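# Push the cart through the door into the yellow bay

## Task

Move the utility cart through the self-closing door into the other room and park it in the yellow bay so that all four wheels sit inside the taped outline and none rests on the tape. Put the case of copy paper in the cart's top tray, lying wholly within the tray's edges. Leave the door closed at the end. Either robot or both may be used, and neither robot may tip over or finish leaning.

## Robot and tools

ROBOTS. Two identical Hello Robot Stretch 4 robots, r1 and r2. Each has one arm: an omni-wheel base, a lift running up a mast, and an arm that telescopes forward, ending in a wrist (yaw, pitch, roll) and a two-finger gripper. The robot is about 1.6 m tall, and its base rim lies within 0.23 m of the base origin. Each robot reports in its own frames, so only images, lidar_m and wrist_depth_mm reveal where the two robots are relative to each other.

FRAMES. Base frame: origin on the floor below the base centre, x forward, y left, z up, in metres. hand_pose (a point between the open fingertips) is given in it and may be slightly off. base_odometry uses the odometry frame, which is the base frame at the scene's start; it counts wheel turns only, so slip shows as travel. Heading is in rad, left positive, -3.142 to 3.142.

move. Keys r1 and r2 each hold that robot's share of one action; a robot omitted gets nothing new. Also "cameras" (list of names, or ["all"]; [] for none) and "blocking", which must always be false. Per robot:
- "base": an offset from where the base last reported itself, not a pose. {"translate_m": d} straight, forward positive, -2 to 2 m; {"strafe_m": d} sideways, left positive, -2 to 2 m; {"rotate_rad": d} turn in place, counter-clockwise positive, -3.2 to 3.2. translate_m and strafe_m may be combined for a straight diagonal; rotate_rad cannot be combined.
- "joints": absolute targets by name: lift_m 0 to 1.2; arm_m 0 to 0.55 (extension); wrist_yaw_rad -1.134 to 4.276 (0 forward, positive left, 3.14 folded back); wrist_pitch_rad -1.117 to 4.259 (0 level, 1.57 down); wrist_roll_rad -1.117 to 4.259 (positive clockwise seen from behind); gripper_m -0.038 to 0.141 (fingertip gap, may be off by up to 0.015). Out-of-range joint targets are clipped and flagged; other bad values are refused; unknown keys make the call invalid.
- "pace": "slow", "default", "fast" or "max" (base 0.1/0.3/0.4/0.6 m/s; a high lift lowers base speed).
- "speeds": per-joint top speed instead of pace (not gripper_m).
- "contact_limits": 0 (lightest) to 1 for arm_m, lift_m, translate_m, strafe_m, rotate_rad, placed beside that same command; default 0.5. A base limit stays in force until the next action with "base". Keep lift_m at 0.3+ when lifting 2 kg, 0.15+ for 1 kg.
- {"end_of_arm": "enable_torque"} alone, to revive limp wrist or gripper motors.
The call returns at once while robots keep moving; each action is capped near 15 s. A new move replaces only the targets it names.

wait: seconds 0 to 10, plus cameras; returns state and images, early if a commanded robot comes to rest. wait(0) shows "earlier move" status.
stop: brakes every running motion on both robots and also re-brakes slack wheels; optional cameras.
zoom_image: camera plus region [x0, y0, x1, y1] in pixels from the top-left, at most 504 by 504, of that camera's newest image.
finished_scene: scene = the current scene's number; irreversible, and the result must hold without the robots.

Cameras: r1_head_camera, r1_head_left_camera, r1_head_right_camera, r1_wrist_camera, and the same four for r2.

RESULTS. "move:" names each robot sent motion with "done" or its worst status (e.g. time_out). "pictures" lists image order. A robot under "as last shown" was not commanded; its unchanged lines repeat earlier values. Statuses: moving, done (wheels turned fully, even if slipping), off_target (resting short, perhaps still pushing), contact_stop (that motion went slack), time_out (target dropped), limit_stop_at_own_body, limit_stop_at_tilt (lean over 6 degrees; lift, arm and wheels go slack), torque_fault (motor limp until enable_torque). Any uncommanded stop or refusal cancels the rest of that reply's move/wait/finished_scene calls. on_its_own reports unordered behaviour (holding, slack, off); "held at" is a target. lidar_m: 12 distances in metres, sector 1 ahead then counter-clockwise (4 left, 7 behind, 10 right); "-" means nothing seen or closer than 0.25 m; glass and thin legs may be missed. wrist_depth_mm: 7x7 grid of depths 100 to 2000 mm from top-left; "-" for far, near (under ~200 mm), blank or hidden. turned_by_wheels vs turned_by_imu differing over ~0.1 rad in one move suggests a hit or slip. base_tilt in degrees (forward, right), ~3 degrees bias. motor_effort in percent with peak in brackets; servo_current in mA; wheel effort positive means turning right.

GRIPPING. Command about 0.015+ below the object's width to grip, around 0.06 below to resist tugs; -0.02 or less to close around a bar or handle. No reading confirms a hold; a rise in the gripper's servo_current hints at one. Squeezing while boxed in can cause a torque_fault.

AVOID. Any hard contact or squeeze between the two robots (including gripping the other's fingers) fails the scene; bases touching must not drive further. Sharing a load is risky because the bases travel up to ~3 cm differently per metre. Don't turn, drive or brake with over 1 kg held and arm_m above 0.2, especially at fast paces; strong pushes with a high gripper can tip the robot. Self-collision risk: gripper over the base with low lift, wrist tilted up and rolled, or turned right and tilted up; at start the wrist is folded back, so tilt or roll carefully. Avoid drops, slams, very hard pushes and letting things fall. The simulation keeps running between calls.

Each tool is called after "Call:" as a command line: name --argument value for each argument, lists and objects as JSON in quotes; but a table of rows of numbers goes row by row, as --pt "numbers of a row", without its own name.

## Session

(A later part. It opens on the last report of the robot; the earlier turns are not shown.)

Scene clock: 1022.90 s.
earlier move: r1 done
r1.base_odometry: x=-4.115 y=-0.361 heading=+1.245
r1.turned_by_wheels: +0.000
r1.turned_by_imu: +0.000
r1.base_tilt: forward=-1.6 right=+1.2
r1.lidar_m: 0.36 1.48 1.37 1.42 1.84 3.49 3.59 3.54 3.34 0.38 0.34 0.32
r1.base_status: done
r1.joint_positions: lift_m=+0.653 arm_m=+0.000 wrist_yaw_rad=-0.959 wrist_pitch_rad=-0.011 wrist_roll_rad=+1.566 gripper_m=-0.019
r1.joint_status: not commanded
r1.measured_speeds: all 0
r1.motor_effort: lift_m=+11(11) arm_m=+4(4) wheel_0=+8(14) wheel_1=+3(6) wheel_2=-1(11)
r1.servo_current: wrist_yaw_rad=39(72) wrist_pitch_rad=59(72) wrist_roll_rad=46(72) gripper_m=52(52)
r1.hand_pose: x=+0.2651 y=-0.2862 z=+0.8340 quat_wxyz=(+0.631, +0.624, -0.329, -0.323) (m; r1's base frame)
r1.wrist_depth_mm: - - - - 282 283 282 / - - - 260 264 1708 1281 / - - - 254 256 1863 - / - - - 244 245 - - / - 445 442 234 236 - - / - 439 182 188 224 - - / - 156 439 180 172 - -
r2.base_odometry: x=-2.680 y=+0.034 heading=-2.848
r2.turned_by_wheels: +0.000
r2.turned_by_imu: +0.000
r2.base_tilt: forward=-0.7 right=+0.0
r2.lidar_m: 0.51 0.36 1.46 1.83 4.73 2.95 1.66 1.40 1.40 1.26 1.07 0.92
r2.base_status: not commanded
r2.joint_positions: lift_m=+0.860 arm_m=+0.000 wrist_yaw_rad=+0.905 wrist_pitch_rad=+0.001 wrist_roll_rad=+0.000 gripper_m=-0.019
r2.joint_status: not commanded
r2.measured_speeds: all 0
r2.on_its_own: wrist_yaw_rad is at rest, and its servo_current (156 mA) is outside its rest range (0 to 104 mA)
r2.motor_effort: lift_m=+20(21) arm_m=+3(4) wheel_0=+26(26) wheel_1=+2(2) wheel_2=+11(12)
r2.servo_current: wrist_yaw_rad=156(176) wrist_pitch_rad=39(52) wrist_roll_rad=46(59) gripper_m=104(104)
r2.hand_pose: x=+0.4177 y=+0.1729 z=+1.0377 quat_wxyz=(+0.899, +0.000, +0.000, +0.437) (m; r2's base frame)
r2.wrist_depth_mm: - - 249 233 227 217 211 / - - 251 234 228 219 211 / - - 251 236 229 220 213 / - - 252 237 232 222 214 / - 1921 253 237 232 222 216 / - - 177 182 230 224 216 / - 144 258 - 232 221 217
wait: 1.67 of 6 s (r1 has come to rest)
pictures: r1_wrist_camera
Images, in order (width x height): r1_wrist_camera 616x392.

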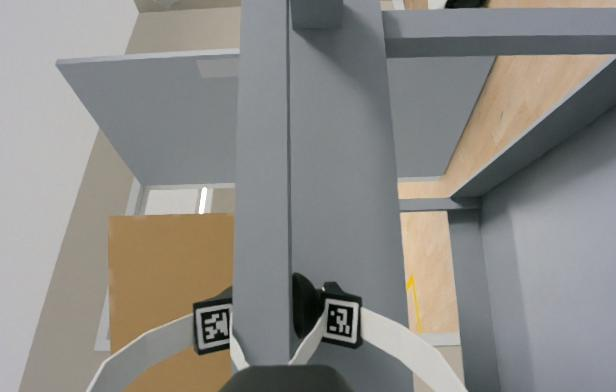

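Call:
move --blocking false --cameras '[]' --r1 '{"base":{"translate_m":-0.298,"strafe_m":-0.03},"pace":"slow"}'

Call:
wait --seconds 1.5 --cameras '[]'

Call:
wait --seconds 6 --cameras '["r1_head_right_camera"]'

Call:
zoom_image --camera "r1_head_right_camera" --region '[160, 240, 420, 460]'

Scene clock: 1046.13 s.
move: r1 moving
r1.base_odometry: x=-4.118 y=-0.373 heading=+1.245
r1.turned_by_wheels: +0.000
r1.turned_by_imu: -0.001
r1.base_tilt: forward=-1.6 right=+1.2
r1.lidar_m: 0.36 1.48 1.38 1.43 1.87 3.49 3.58 3.55 3.34 0.40 0.34 0.33
r1.base_status: translate_m moving; strafe_m moving
r1.joint_positions: lift_m=+0.653 arm_m=+0.000 wrist_yaw_rad=-0.955 wrist_pitch_rad=-0.011 wrist_roll_rad=+1.566 gripper_m=-0.019
r1.joint_status: not commanded
r1.measured_speeds: translate_m=-0.046 strafe_m=-0.005 rotate_rad=+0.003 lift_m=+0.000 arm_m=+0.001 wrist_yaw_rad=+0.041 wrist_pitch_rad=+0.000 wrist_roll_rad=+0.000
r1.motor_effort: lift_m=+11(11) arm_m=+3(4) wheel_0=-2(8) wheel_1=-5(6) wheel_2=+6(8)
r1.servo_current: wrist_yaw_rad=46(59) wrist_pitch_rad=65(65) wrist_roll_rad=46(59) gripper_m=46(52)
r1.hand_pose: x=+0.2660 y=-0.2859 z=+0.8340 quat_wxyz=(+0.631, +0.625, -0.328, -0.322) (m; r1's base frame)
r1.wrist_depth_mm: - - - - 276 277 283 / - - - 259 259 1756 1308 / - - - 250 250 - - / - - - 242 243 - - / - 449 445 234 235 - - / - 445 181 186 227 - - / - 155 442 180 172 - -
r2.base_odometry: x=-2.680 y=+0.034 heading=-2.848
r2.turned_by_wheels: +0.000
r2.turned_by_imu: +0.000
r2.base_tilt: forward=-0.7 right=+0.0
r2.lidar_m: 0.52 0.37 1.46 1.87 4.74 2.95 1.66 1.41 1.40 1.24 1.08 0.91
r2.base_status: not commanded
r2.joint_positions: lift_m=+0.860 arm_m=+0.000 wrist_yaw_rad=+0.905 wrist_pitch_rad=+0.001 wrist_roll_rad=+0.000 gripper_m=-0.019
r2.joint_status: not commanded
r2.measured_speeds: all 0
r2.motor_effort: lift_m=+20(21) arm_m=+4(4) wheel_0=+25(26) wheel_1=+2(2) wheel_2=+11(12)
r2.servo_current: wrist_yaw_rad=150(169) wrist_pitch_rad=46(46) wrist_roll_rad=46(65) gripper_m=98(104)
r2.hand_pose: x=+0.4177 y=+0.1729 z=+1.0377 quat_wxyz=(+0.899, +0.000, +0.000, +0.437) (m; r2's base frame)
r2.wrist_depth_mm: - - 248 234 227 217 211 / - - 250 234 228 219 211 / - - 251 236 229 220 213 / - - 253 237 231 221 214 / - - 253 237 233 222 216 / - 1863 177 182 230 224 216 / - 145 258 - 232 221 218
pictures: none
No camera images: "cameras" was empty.

Scene clock: 1047.63 s.
earlier move: r1 moving
r1.base_odometry: x=-4.148 y=-0.507 heading=+1.246
r1.turned_by_wheels: +0.000
r1.turned_by_imu: +0.001
r1.base_tilt: forward=-1.6 right=+1.3
r1.lidar_m: 0.34 1.55 1.46 1.51 1.95 3.38 3.47 3.47 3.28 0.43 0.35 0.32
r1.base_status: translate_m moving; strafe_m moving
r1.joint_positions: lift_m=+0.653 arm_m=+0.000 wrist_yaw_rad=-0.948 wrist_pitch_rad=-0.011 wrist_roll_rad=+1.566 gripper_m=-0.019
r1.joint_status: not commanded
r1.measured_speeds: translate_m=-0.100 strafe_m=-0.009 rotate_rad=+0.003 lift_m=+0.000 arm_m=+0.000 wrist_yaw_rad=+0.000 wrist_pitch_rad=+0.000 wrist_roll_rad=+0.000
r1.motor_effort: lift_m=+11(11) arm_m=-4(4) wheel_0=-7(8) wheel_1=-3(6) wheel_2=+9(13)
r1.servo_current: wrist_yaw_rad=52(78) wrist_pitch_rad=59(65) wrist_roll_rad=39(65) gripper_m=46(52)
r1.hand_pose: x=+0.2680 y=-0.2853 z=+0.8340 quat_wxyz=(+0.632, +0.626, -0.326, -0.320) (m; r1's base frame)
r1.wrist_depth_mm: - - - - 287 289 287 / - - 1808 - 272 1576 1255 / - - - 256 260 1863 - / - - - 248 251 - - / - 452 449 238 241 - - / - 442 186 186 229 - - / - 154 442 183 160 - -
r2.base_odometry: x=-2.680 y=+0.034 heading=-2.848
r2.turned_by_wheels: +0.000
r2.turned_by_imu: +0.000
r2.base_tilt: forward=-0.7 right=+0.0
r2.lidar_m: 0.49 0.37 1.43 1.74 4.73 2.90 1.65 1.42 1.39 1.25 1.08 0.93
r2.base_status: not commanded
r2.joint_positions: lift_m=+0.860 arm_m=+0.000 wrist_yaw_rad=+0.905 wrist_pitch_rad=+0.001 wrist_roll_rad=+0.000 gripper_m=-0.019
r2.joint_status: not commanded
r2.measured_speeds: all 0
r2.motor_effort: lift_m=+20(21) arm_m=+4(4) wheel_0=+26(26) wheel_1=+2(2) wheel_2=+11(12)
r2.servo_current: wrist_yaw_rad=163(169) wrist_pitch_rad=39(46) wrist_roll_rad=52(65) gripper_m=98(104)
r2.hand_pose: x=+0.4177 y=+0.1729 z=+1.0377 quat_wxyz=(+0.899, +0.000, +0.000, +0.437) (m; r2's base frame)
r2.wrist_depth_mm: - - 248 234 227 217 211 / - - 251 234 229 220 211 / - - 251 236 229 220 212 / - - 253 237 231 222 215 / - - 253 238 232 224 216 / - - 177 182 230 223 217 / - 154 258 - 232 221 218
wait: 1.50 s; no rest
pictures: none
No camera images: "cameras" was empty.

Scene clock: 1049.90 s.
earlier move: r1 done
r1.base_odometry: x=-4.182 y=-0.653 heading=+1.245
r1.turned_by_wheels: +0.000
r1.turned_by_imu: +0.000
r1.base_tilt: forward=-1.6 right=+1.3
r1.lidar_m: 0.32 1.63 1.55 1.59 2.01 3.24 3.36 3.40 3.20 2.07 0.36 0.32
r1.base_status: done
r1.joint_positions: lift_m=+0.653 arm_m=+0.000 wrist_yaw_rad=-0.948 wrist_pitch_rad=-0.011 wrist_roll_rad=+1.566 gripper_m=-0.019
r1.joint_status: not commanded
r1.measured_speeds: all 0
r1.motor_effort: lift_m=+11(11) arm_m=-4(4) wheel_0=-4(8) wheel_1=-2(6) wheel_2=+6(13)
r1.servo_current: wrist_yaw_rad=59(78) wrist_pitch_rad=59(65) wrist_roll_rad=52(65) gripper_m=39(52)
r1.hand_pose: x=+0.2680 y=-0.2853 z=+0.8340 quat_wxyz=(+0.632, +0.626, -0.326, -0.320) (m; r1's base frame)
r1.wrist_depth_mm: - - - - 1863 1499 1138 / - - - - 293 1464 1229 / - - - - 273 1921 1336 / - - - 255 257 - - / - 455 442 242 245 - - / - 445 187 186 229 - - / - 161 430 179 169 - -
r2.base_odometry: x=-2.680 y=+0.034 heading=-2.848
r2.turned_by_wheels: +0.000
r2.turned_by_imu: +0.000
r2.base_tilt: forward=-0.7 right=+0.0
r2.lidar_m: 0.50 0.37 1.44 1.63 4.75 2.90 1.66 1.38 1.40 1.25 1.08 0.90
r2.base_status: not commanded
r2.joint_positions: lift_m=+0.860 arm_m=+0.000 wrist_yaw_rad=+0.905 wrist_pitch_rad=+0.001 wrist_roll_rad=+0.000 gripper_m=-0.019
r2.joint_status: not commanded
r2.measured_speeds: all 0
r2.on_its_own: wrist_yaw_rad is at rest, and its servo_current (156 mA) is outside its rest range (0 to 104 mA)
r2.motor_effort: lift_m=+20(21) arm_m=+3(4) wheel_0=+25(26) wheel_1=+2(2) wheel_2=+12(12)
r2.servo_current: wrist_yaw_rad=156(176) wrist_pitch_rad=39(46) wrist_roll_rad=46(65) gripper_m=98(104)
r2.hand_pose: x=+0.4177 y=+0.1729 z=+1.0377 quat_wxyz=(+0.899, +0.000, +0.000, +0.437) (m; r2's base frame)
r2.wrist_depth_mm: - - 248 234 227 216 211 / - - 250 234 229 219 212 / - - 252 235 229 220 213 / - - 253 238 230 221 214 / 1756 1499 253 238 233 222 216 / - 1921 177 181 230 223 217 / 1756 144 258 - 232 222 218
wait: 2.27 of 6 s (r1 has come to rest)
pictures: r1_head_right_camera
Images, in order (width x height): r1_head_right_camera 420x672.

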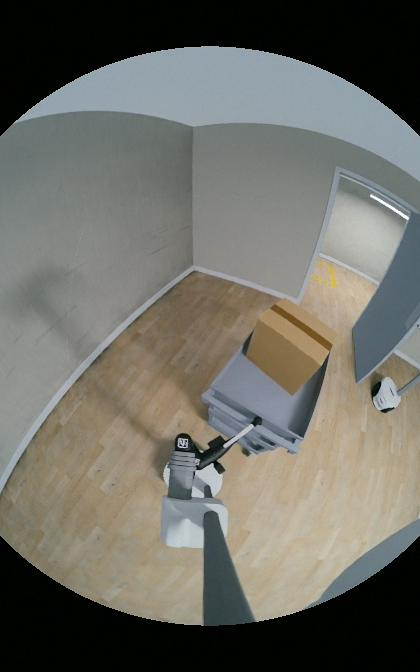

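Scaled by 1.938 from the camera's 420x672 image, which has a finer 600x960 frame.

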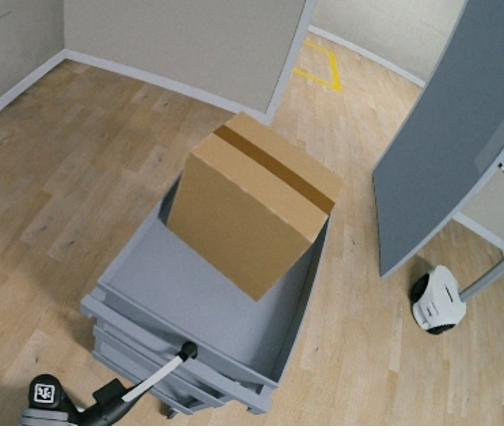

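Call:
move --blocking false --cameras '[]' --r1 '{"base":{"translate_m":-0.494,"strafe_m":0.242}}'

Call:
wait --seconds 6 --cameras '["r1_head_right_camera"]'

Call:
zoom_image --camera "r1_head_right_camera" --region '[160, 240, 420, 460]'

Scene clock: 1101.30 s.
move: r1 moving
r1.base_odometry: x=-4.206 y=-0.678 heading=+1.245
r1.turned_by_wheels: +0.000
r1.turned_by_imu: +0.000
r1.base_tilt: forward=-1.5 right=+1.2
r1.lidar_m: 0.36 1.63 1.54 1.58 2.02 3.20 3.31 3.42 3.20 2.11 0.35 0.29
r1.base_status: translate_m moving; strafe_m moving
r1.joint_positions: lift_m=+0.653 arm_m=+0.000 wrist_yaw_rad=-0.946 wrist_pitch_rad=-0.011 wrist_roll_rad=+1.566 gripper_m=-0.019
r1.joint_status: not commanded
r1.measured_speeds: translate_m=-0.123 strafe_m=+0.058 rotate_rad=-0.005 lift_m=+0.000 arm_m=+0.000 wrist_yaw_rad=+0.000 wrist_pitch_rad=+0.000 wrist_roll_rad=+0.000
r1.motor_effort: lift_m=+11(11) arm_m=-4(4) wheel_0=-12(12) wheel_1=-1(4) wheel_2=+14(16)
r1.servo_current: wrist_yaw_rad=72(85) wrist_pitch_rad=59(65) wrist_roll_rad=39(59) gripper_m=46(52)
r1.hand_pose: x=+0.2686 y=-0.2850 z=+0.8340 quat_wxyz=(+0.633, +0.626, -0.325, -0.320) (m; r1's base frame)
r1.wrist_depth_mm: - - - - 304 1537 1138 / - - - - 291 1499 1182 / - - - - 274 1921 1366 / - - - 258 257 - - / - 455 449 244 246 - - / - 452 186 187 231 - - / - 154 433 182 170 - -
r2.base_odometry: x=-2.680 y=+0.034 heading=-2.848
r2.turned_by_wheels: +0.000
r2.turned_by_imu: +0.001
r2.base_tilt: forward=-0.7 right=+0.0
r2.lidar_m: 0.52 0.36 1.42 1.64 4.71 2.95 1.64 1.43 1.42 1.26 1.06 0.90
r2.base_status: not commanded
r2.joint_positions: lift_m=+0.860 arm_m=+0.000 wrist_yaw_rad=+0.905 wrist_pitch_rad=+0.001 wrist_roll_rad=+0.000 gripper_m=-0.019
r2.joint_status: not commanded
r2.measured_speeds: all 0
r2.motor_effort: lift_m=+20(21) arm_m=+4(4) wheel_0=+25(26) wheel_1=+2(2) wheel_2=+11(11)
r2.servo_current: wrist_yaw_rad=156(169) wrist_pitch_rad=46(46) wrist_roll_rad=52(52) gripper_m=98(98)
r2.hand_pose: x=+0.4177 y=+0.1729 z=+1.0377 quat_wxyz=(+0.899, +0.000, +0.000, +0.437) (m; r2's base frame)
r2.wrist_depth_mm: - - 248 233 226 217 211 / - - 251 235 229 220 212 / - - 251 236 229 220 213 / - - 252 237 231 222 214 / 1863 1499 254 237 232 223 216 / - 1863 174 182 229 223 216 / 1708 144 257 - 233 223 216
pictures: none
No camera images: "cameras" was empty.

Scene clock: 1104.00 s.
earlier move: r1 done
r1.base_odometry: x=-4.569 y=-1.043 heading=+1.244
r1.turned_by_wheels: -0.001
r1.turned_by_imu: -0.001
r1.base_tilt: forward=-1.6 right=+1.2
r1.lidar_m: 0.33 1.64 1.54 1.58 2.05 2.72 2.77 3.40 3.20 0.43 0.35 0.31
r1.base_status: done
r1.joint_positions: lift_m=+0.653 arm_m=+0.000 wrist_yaw_rad=-0.958 wrist_pitch_rad=-0.011 wrist_roll_rad=+1.566 gripper_m=-0.019
r1.joint_status: not commanded
r1.measured_speeds: all 0
r1.motor_effort: lift_m=+11(11) arm_m=+4(4) wheel_0=-5(16) wheel_1=-2(6) wheel_2=-5(16)
r1.servo_current: wrist_yaw_rad=46(85) wrist_pitch_rad=65(72) wrist_roll_rad=39(65) gripper_m=46(52)
r1.hand_pose: x=+0.2653 y=-0.2861 z=+0.8340 quat_wxyz=(+0.631, +0.624, -0.328, -0.323) (m; r1's base frame)
r1.wrist_depth_mm: - - - - 307 1576 1118 / - - - - 304 1537 1182 / - - - - 274 1863 1336 / - - - 254 257 - - / - 452 449 240 242 - - / - 439 181 187 227 - - / - 155 427 179 161 - -
r2.base_odometry: x=-2.680 y=+0.034 heading=-2.848
r2.turned_by_wheels: +0.000
r2.turned_by_imu: +0.000
r2.base_tilt: forward=-0.7 right=+0.0
r2.lidar_m: 0.51 0.35 2.03 1.70 4.75 2.94 1.66 1.39 1.41 1.24 1.08 0.92
r2.base_status: not commanded
r2.joint_positions: lift_m=+0.860 arm_m=+0.000 wrist_yaw_rad=+0.905 wrist_pitch_rad=+0.001 wrist_roll_rad=+0.000 gripper_m=-0.019
r2.joint_status: not commanded
r2.measured_speeds: all 0
r2.on_its_own: wrist_yaw_rad is at rest, and its servo_current (169 mA) is outside its rest range (0 to 104 mA)
r2.motor_effort: lift_m=+20(21) arm_m=+3(4) wheel_0=+25(26) wheel_1=+2(2) wheel_2=+11(12)
r2.servo_current: wrist_yaw_rad=169(169) wrist_pitch_rad=39(46) wrist_roll_rad=46(59) gripper_m=104(104)
r2.hand_pose: x=+0.4177 y=+0.1729 z=+1.0377 quat_wxyz=(+0.899, +0.000, +0.000, +0.437) (m; r2's base frame)
r2.wrist_depth_mm: - - 248 233 228 217 211 / - - 250 234 229 218 211 / - - 251 236 229 220 213 / 1618 - 252 237 230 222 215 / 1576 - 253 238 232 222 216 / 1808 1756 177 182 230 224 216 / 1430 145 258 - 232 222 218
wait: 2.70 of 6 s (r1 has come to rest)
pictures: r1_head_right_camera
Images, in order (width x height): r1_head_right_camera 420x672.

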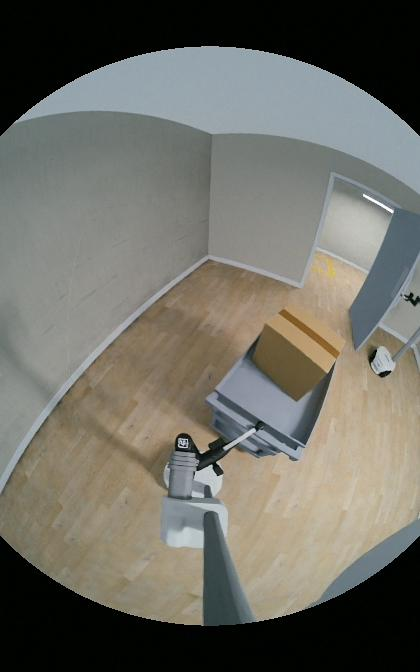

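Scaled by 1.938 from the camera's 420x672 image, which has a finer 600x960 frame.

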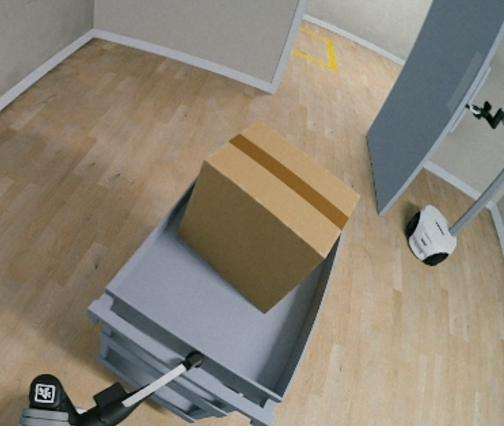

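Call:
move --blocking false --cameras '[]' --r1 '{"base":{"rotate_rad":-0.485},"joints":{"wrist_yaw_rad":-0.35},"pace":"slow","speeds":{"wrist_yaw_rad":1.0}}'

Call:
wait --seconds 4 --cameras '[]'

Call:
move --blocking false --cameras '[]' --r1 '{"base":{"translate_m":-0.0446,"strafe_m":0.0517},"pace":"slow"}'

Call:
wait --seconds 4 --cameras '["r1_head_right_camera","r1_wrist_camera"]'

Scene clock: 1124.43 s.
move: r1 moving
r1.base_odometry: x=-4.569 y=-1.044 heading=+1.119
r1.turned_by_wheels: -0.126
r1.turned_by_imu: -0.127
r1.base_tilt: forward=-1.6 right=+1.3
r1.lidar_m: 0.36 1.75 1.54 1.56 1.83 2.71 2.73 3.32 3.18 3.20 0.37 0.37
r1.base_status: rotate_rad moving
r1.joint_positions: lift_m=+0.653 arm_m=+0.000 wrist_yaw_rad=-0.644 wrist_pitch_rad=-0.011 wrist_roll_rad=+1.566 gripper_m=-0.019
r1.joint_status: wrist_yaw_rad moving
r1.measured_speeds: translate_m=+0.001 strafe_m=+0.001 rotate_rad=-0.486 lift_m=+0.000 arm_m=+0.000 wrist_yaw_rad=+1.180 wrist_pitch_rad=+0.000 wrist_roll_rad=+0.000
r1.motor_effort: lift_m=+11(11) arm_m=+4(4) wheel_0=+2(8) wheel_1=+4(4) wheel_2=-4(7)
r1.servo_current: wrist_yaw_rad=488(702) wrist_pitch_rad=59(65) wrist_roll_rad=46(59) gripper_m=52(52)
r1.hand_pose: x=+0.3489 y=-0.2431 z=+0.8340 quat_wxyz=(+0.674, +0.668, -0.227, -0.221) (m; r1's base frame)
r1.wrist_depth_mm: - - - 263 274 286 1118 / - - - 255 259 1863 1281 / - - - 246 249 - - / - - 449 239 241 - - / - 449 445 232 232 - - / - 449 180 186 180 - - / - 148 442 219 216 - -
r2.base_odometry: x=-2.680 y=+0.034 heading=-2.848
r2.turned_by_wheels: +0.000
r2.turned_by_imu: +0.000
r2.base_tilt: forward=-0.7 right=+0.0
r2.lidar_m: 0.51 0.36 1.99 1.66 4.74 2.92 1.66 1.40 1.40 1.24 1.08 0.92
r2.base_status: not commanded
r2.joint_positions: lift_m=+0.860 arm_m=+0.000 wrist_yaw_rad=+0.905 wrist_pitch_rad=+0.001 wrist_roll_rad=+0.000 gripper_m=-0.019
r2.joint_status: not commanded
r2.measured_speeds: all 0
r2.motor_effort: lift_m=+20(21) arm_m=+4(4) wheel_0=+26(26) wheel_1=+2(2) wheel_2=+11(12)
r2.servo_current: wrist_yaw_rad=163(169) wrist_pitch_rad=33(46) wrist_roll_rad=39(59) gripper_m=98(98)
r2.hand_pose: x=+0.4177 y=+0.1729 z=+1.0377 quat_wxyz=(+0.899, +0.000, +0.000, +0.437) (m; r2's base frame)
r2.wrist_depth_mm: - - 249 234 227 217 211 / - - 251 234 229 220 212 / - - 250 236 230 220 213 / 1537 - 253 238 231 221 215 / 1618 - 254 237 232 223 216 / 1863 1708 177 182 230 224 216 / 1464 144 258 - 231 222 217
pictures: none
No camera images: "cameras" was empty.

Scene clock: 1125.60 s.
earlier move: r1 done
r1.base_odometry: x=-4.569 y=-1.043 heading=+0.761
r1.turned_by_wheels: -0.358
r1.turned_by_imu: -0.359
r1.base_tilt: forward=-1.6 right=+1.2
r1.lidar_m: 0.35 2.29 1.62 1.53 1.58 2.15 2.73 2.83 3.34 3.20 0.48 0.43
r1.base_status: done
r1.joint_positions: lift_m=+0.653 arm_m=+0.000 wrist_yaw_rad=-0.340 wrist_pitch_rad=-0.011 wrist_roll_rad=+1.566 gripper_m=-0.019
r1.joint_status: all done
r1.measured_speeds: all 0
r1.motor_effort: lift_m=+11(11) arm_m=-4(4) wheel_0=+8(11) wheel_1=+2(8) wheel_2=+4(10)
r1.servo_current: wrist_yaw_rad=59(702) wrist_pitch_rad=72(72) wrist_roll_rad=46(59) gripper_m=52(52)
r1.hand_pose: x=+0.4137 y=-0.1786 z=+0.8340 quat_wxyz=(+0.699, +0.695, -0.123, -0.116) (m; r1's base frame)
r1.wrist_depth_mm: - - - - 281 282 278 / - - - 262 270 1863 1281 / - - - 255 258 1921 - / - - - 246 248 842 - / - 449 442 237 238 - - / - 449 187 189 229 - - / - 161 442 178 159 - -
r2.base_odometry: x=-2.680 y=+0.034 heading=-2.848
r2.turned_by_wheels: +0.000
r2.turned_by_imu: +0.000
r2.base_tilt: forward=-0.7 right=+0.1
r2.lidar_m: 0.50 0.35 1.92 1.65 4.73 2.92 1.67 1.41 1.41 1.27 1.08 0.93
r2.base_status: not commanded
r2.joint_positions: lift_m=+0.860 arm_m=+0.000 wrist_yaw_rad=+0.905 wrist_pitch_rad=+0.001 wrist_roll_rad=+0.000 gripper_m=-0.019
r2.joint_status: not commanded
r2.measured_speeds: all 0
r2.on_its_own: wrist_yaw_rad is at rest, and its servo_current (163 mA) is outside its rest range (0 to 104 mA)
r2.motor_effort: lift_m=+20(21) arm_m=+3(4) wheel_0=+25(26) wheel_1=+2(2) wheel_2=+11(12)
r2.servo_current: wrist_yaw_rad=163(169) wrist_pitch_rad=46(46) wrist_roll_rad=33(59) gripper_m=98(104)
r2.hand_pose: x=+0.4177 y=+0.1729 z=+1.0377 quat_wxyz=(+0.899, +0.000, +0.000, +0.437) (m; r2's base frame)
r2.wrist_depth_mm: - - 248 234 227 217 211 / - - 250 235 229 218 211 / - - 251 236 229 220 213 / 1537 - 253 237 230 222 214 / 1537 - 255 238 233 222 216 / 1863 1756 176 182 230 224 216 / 1808 145 258 - 233 222 217
wait: 1.17 of 4 s (r1 has come to rest)
pictures: none
No camera images: "cameras" was empty.

Scene clock: 1126.10 s.
move: r1 moving
r1.base_odometry: x=-4.582 y=-1.042 heading=+0.761
r1.turned_by_wheels: +0.000
r1.turned_by_imu: +0.000
r1.base_tilt: forward=-1.6 right=+1.2
r1.lidar_m: 0.36 2.26 1.59 1.53 1.55 2.11 2.72 2.83 3.38 3.21 0.48 0.41
r1.base_status: translate_m moving; strafe_m moving
r1.joint_positions: lift_m=+0.653 arm_m=+0.000 wrist_yaw_rad=-0.341 wrist_pitch_rad=-0.011 wrist_roll_rad=+1.566 gripper_m=-0.019
r1.joint_status: not commanded
r1.measured_speeds: translate_m=-0.034 strafe_m=+0.038 rotate_rad=-0.002 lift_m=+0.000 arm_m=+0.000 wrist_yaw_rad=-0.026 wrist_pitch_rad=+0.000 wrist_roll_rad=+0.000
r1.motor_effort: lift_m=+11(11) arm_m=-4(4) wheel_0=-9(9) wheel_1=+3(5) wheel_2=+8(10)
r1.servo_current: wrist_yaw_rad=65(78) wrist_pitch_rad=65(72) wrist_roll_rad=59(59) gripper_m=46(52)
r1.hand_pose: x=+0.4134 y=-0.1789 z=+0.8340 quat_wxyz=(+0.699, +0.694, -0.124, -0.117) (m; r1's base frame)
r1.wrist_depth_mm: - - - - 282 282 281 / - - - 263 268 1863 1255 / - - - 254 258 1863 - / - - - 247 248 854 - / - 449 449 238 237 - - / - 445 185 186 230 - - / - 154 442 183 160 - -
r2.base_odometry: x=-2.680 y=+0.034 heading=-2.848
r2.turned_by_wheels: +0.000
r2.turned_by_imu: +0.000
r2.base_tilt: forward=-0.7 right=+0.0
r2.lidar_m: 0.48 0.39 1.99 1.66 4.71 2.93 1.66 1.42 1.41 1.29 1.08 0.94
r2.base_status: not commanded
r2.joint_positions: lift_m=+0.860 arm_m=+0.000 wrist_yaw_rad=+0.905 wrist_pitch_rad=+0.001 wrist_roll_rad=+0.000 gripper_m=-0.019
r2.joint_status: not commanded
r2.measured_speeds: all 0
r2.motor_effort: lift_m=+20(21) arm_m=+4(4) wheel_0=+25(26) wheel_1=+2(2) wheel_2=+11(12)
r2.servo_current: wrist_yaw_rad=150(163) wrist_pitch_rad=46(46) wrist_roll_rad=46(52) gripper_m=91(98)
r2.hand_pose: x=+0.4177 y=+0.1729 z=+1.0377 quat_wxyz=(+0.899, +0.000, +0.000, +0.437) (m; r2's base frame)
r2.wrist_depth_mm: - - 248 234 228 216 211 / - - 251 234 229 218 212 / - - 250 236 229 220 213 / 1537 - 253 237 232 222 214 / 1576 - 253 237 232 221 216 / 1863 1808 177 182 231 224 216 / 1808 145 259 - 232 222 218
pictures: none
No camera images: "cameras" was empty.

Scene clock: 1127.53 s.
earlier move: r1 done
r1.base_odometry: x=-4.637 y=-1.037 heading=+0.760
r1.turned_by_wheels: +0.000
r1.turned_by_imu: +0.000
r1.base_tilt: forward=-1.6 right=+1.3
r1.lidar_m: 0.36 2.18 1.55 1.48 1.52 2.08 2.69 2.79 3.40 3.24 0.46 0.41
r1.base_status: done
r1.joint_positions: lift_m=+0.653 arm_m=+0.000 wrist_yaw_rad=-0.354 wrist_pitch_rad=-0.011 wrist_roll_rad=+1.566 gripper_m=-0.019
r1.joint_status: not commanded
r1.measured_speeds: all 0
r1.motor_effort: lift_m=+11(11) arm_m=-1(4) wheel_0=-9(13) wheel_1=+3(5) wheel_2=+0(10)
r1.servo_current: wrist_yaw_rad=59(78) wrist_pitch_rad=59(72) wrist_roll_rad=59(59) gripper_m=46(59)
r1.hand_pose: x=+0.4112 y=-0.1819 z=+0.8340 quat_wxyz=(+0.698, +0.694, -0.128, -0.121) (m; r1's base frame)
r1.wrist_depth_mm: - - - - 287 286 285 / - - - - 273 1863 1229 / - - - 257 259 1863 - / - - - 247 248 - - / - 452 445 237 239 - - / - 445 183 186 229 - - / - 154 439 183 170 - -
r2.base_odometry: x=-2.680 y=+0.034 heading=-2.848
r2.turned_by_wheels: +0.000
r2.turned_by_imu: +0.000
r2.base_tilt: forward=-0.6 right=+0.0
r2.lidar_m: 0.50 0.37 2.06 1.69 4.75 2.93 1.65 1.41 1.40 1.26 1.06 0.91
r2.base_status: not commanded
r2.joint_positions: lift_m=+0.860 arm_m=+0.000 wrist_yaw_rad=+0.905 wrist_pitch_rad=+0.001 wrist_roll_rad=+0.000 gripper_m=-0.019
r2.joint_status: not commanded
r2.measured_speeds: all 0
r2.on_its_own: wrist_yaw_rad is at rest, and its servo_current (169 mA) is outside its rest range (0 to 104 mA)
r2.motor_effort: lift_m=+20(21) arm_m=+4(4) wheel_0=+25(26) wheel_1=+2(2) wheel_2=+11(12)
r2.servo_current: wrist_yaw_rad=169(169) wrist_pitch_rad=33(46) wrist_roll_rad=46(59) gripper_m=98(111)
r2.hand_pose: x=+0.4177 y=+0.1729 z=+1.0377 quat_wxyz=(+0.899, +0.000, +0.000, +0.437) (m; r2's base frame)
r2.wrist_depth_mm: - - 249 234 227 218 211 / - - 250 234 229 218 212 / - - 250 236 229 221 213 / 1661 - 254 237 231 221 214 / 1537 - 253 237 232 222 216 / 1808 1708 177 182 230 224 216 / 1430 145 259 - 232 221 217
wait: 1.43 of 4 s (r1 has come to rest)
pictures: r1_head_right_camera, r1_wrist_camera
Images, in order (width x height): r1_head_right_camera 420x672, r1_wrist_camera 616x392.

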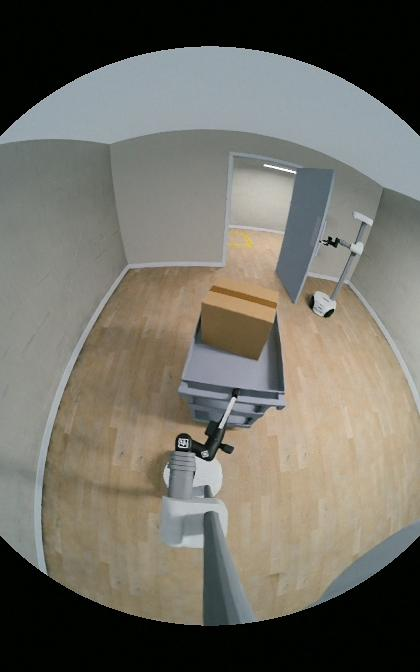

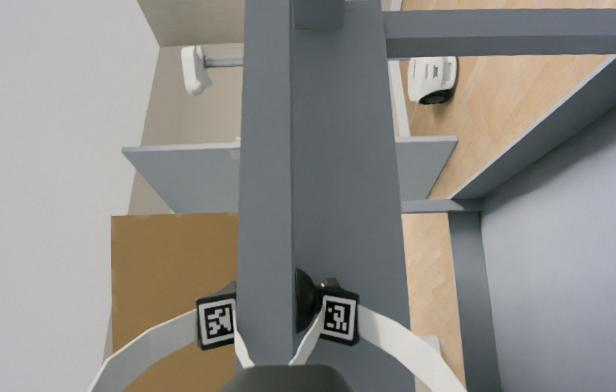

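Call:
wait --seconds 0 --cameras '["r1_head_camera"]'

Call:
zoom_image --camera "r1_head_camera" --region '[120, 140, 420, 540]'

Scene clock: 1147.30 s.
r1.base_odometry: x=-4.637 y=-1.037 heading=+0.760
r1.turned_by_wheels: +0.000
r1.turned_by_imu: +0.000
r1.base_tilt: forward=-1.6 right=+1.3
r1.lidar_m: 0.36 2.19 1.58 1.49 1.50 2.08 2.68 2.80 3.40 3.27 0.47 0.40
r1.base_status: done
r1.joint_positions: lift_m=+0.653 arm_m=+0.000 wrist_yaw_rad=-0.354 wrist_pitch_rad=-0.011 wrist_roll_rad=+1.566 gripper_m=-0.019
r1.joint_status: not commanded
r1.measured_speeds: all 0
r1.motor_effort: lift_m=+11(11) arm_m=+3(4) wheel_0=-9(13) wheel_1=+3(5) wheel_2=+0(10)
r1.servo_current: wrist_yaw_rad=52(78) wrist_pitch_rad=59(72) wrist_roll_rad=52(59) gripper_m=52(59)
r1.hand_pose: x=+0.4112 y=-0.1819 z=+0.8340 quat_wxyz=(+0.698, +0.694, -0.128, -0.121) (m; r1's base frame)
r1.wrist_depth_mm: - - - - 286 287 285 / - - - - 273 1863 1255 / - - - 258 259 1863 - / - - - 248 249 - - / - 452 449 236 238 - - / - 452 182 186 228 - - / - 154 439 183 170 - -
r2.base_odometry: x=-2.680 y=+0.034 heading=-2.848
r2.turned_by_wheels: +0.000
r2.turned_by_imu: +0.000
r2.base_tilt: forward=-0.7 right=+0.0
r2.lidar_m: 0.47 0.36 2.04 1.72 4.70 2.93 1.68 1.40 1.41 1.28 1.07 0.92
r2.base_status: not commanded
r2.joint_positions: lift_m=+0.860 arm_m=+0.000 wrist_yaw_rad=+0.905 wrist_pitch_rad=+0.001 wrist_roll_rad=+0.000 gripper_m=-0.019
r2.joint_status: not commanded
r2.measured_speeds: all 0
r2.on_its_own: wrist_yaw_rad is at rest, and its servo_current (163 mA) is outside its rest range (0 to 104 mA)
r2.motor_effort: lift_m=+20(21) arm_m=+4(4) wheel_0=+25(26) wheel_1=+1(2) wheel_2=+11(12)
r2.servo_current: wrist_yaw_rad=163(169) wrist_pitch_rad=39(46) wrist_roll_rad=39(59) gripper_m=98(111)
r2.hand_pose: x=+0.4177 y=+0.1729 z=+1.0377 quat_wxyz=(+0.899, +0.000, +0.000, +0.437) (m; r2's base frame)
r2.wrist_depth_mm: - - 249 234 227 216 211 / - - 250 235 229 219 212 / - - 250 236 229 221 213 / 1618 - 254 238 231 222 214 / 1576 - 254 238 231 222 216 / 1808 1708 177 181 229 224 217 / 1430 145 259 - 232 222 218
pictures: r1_head_camera
Images, in order (width x height): r1_head_camera 420x560.

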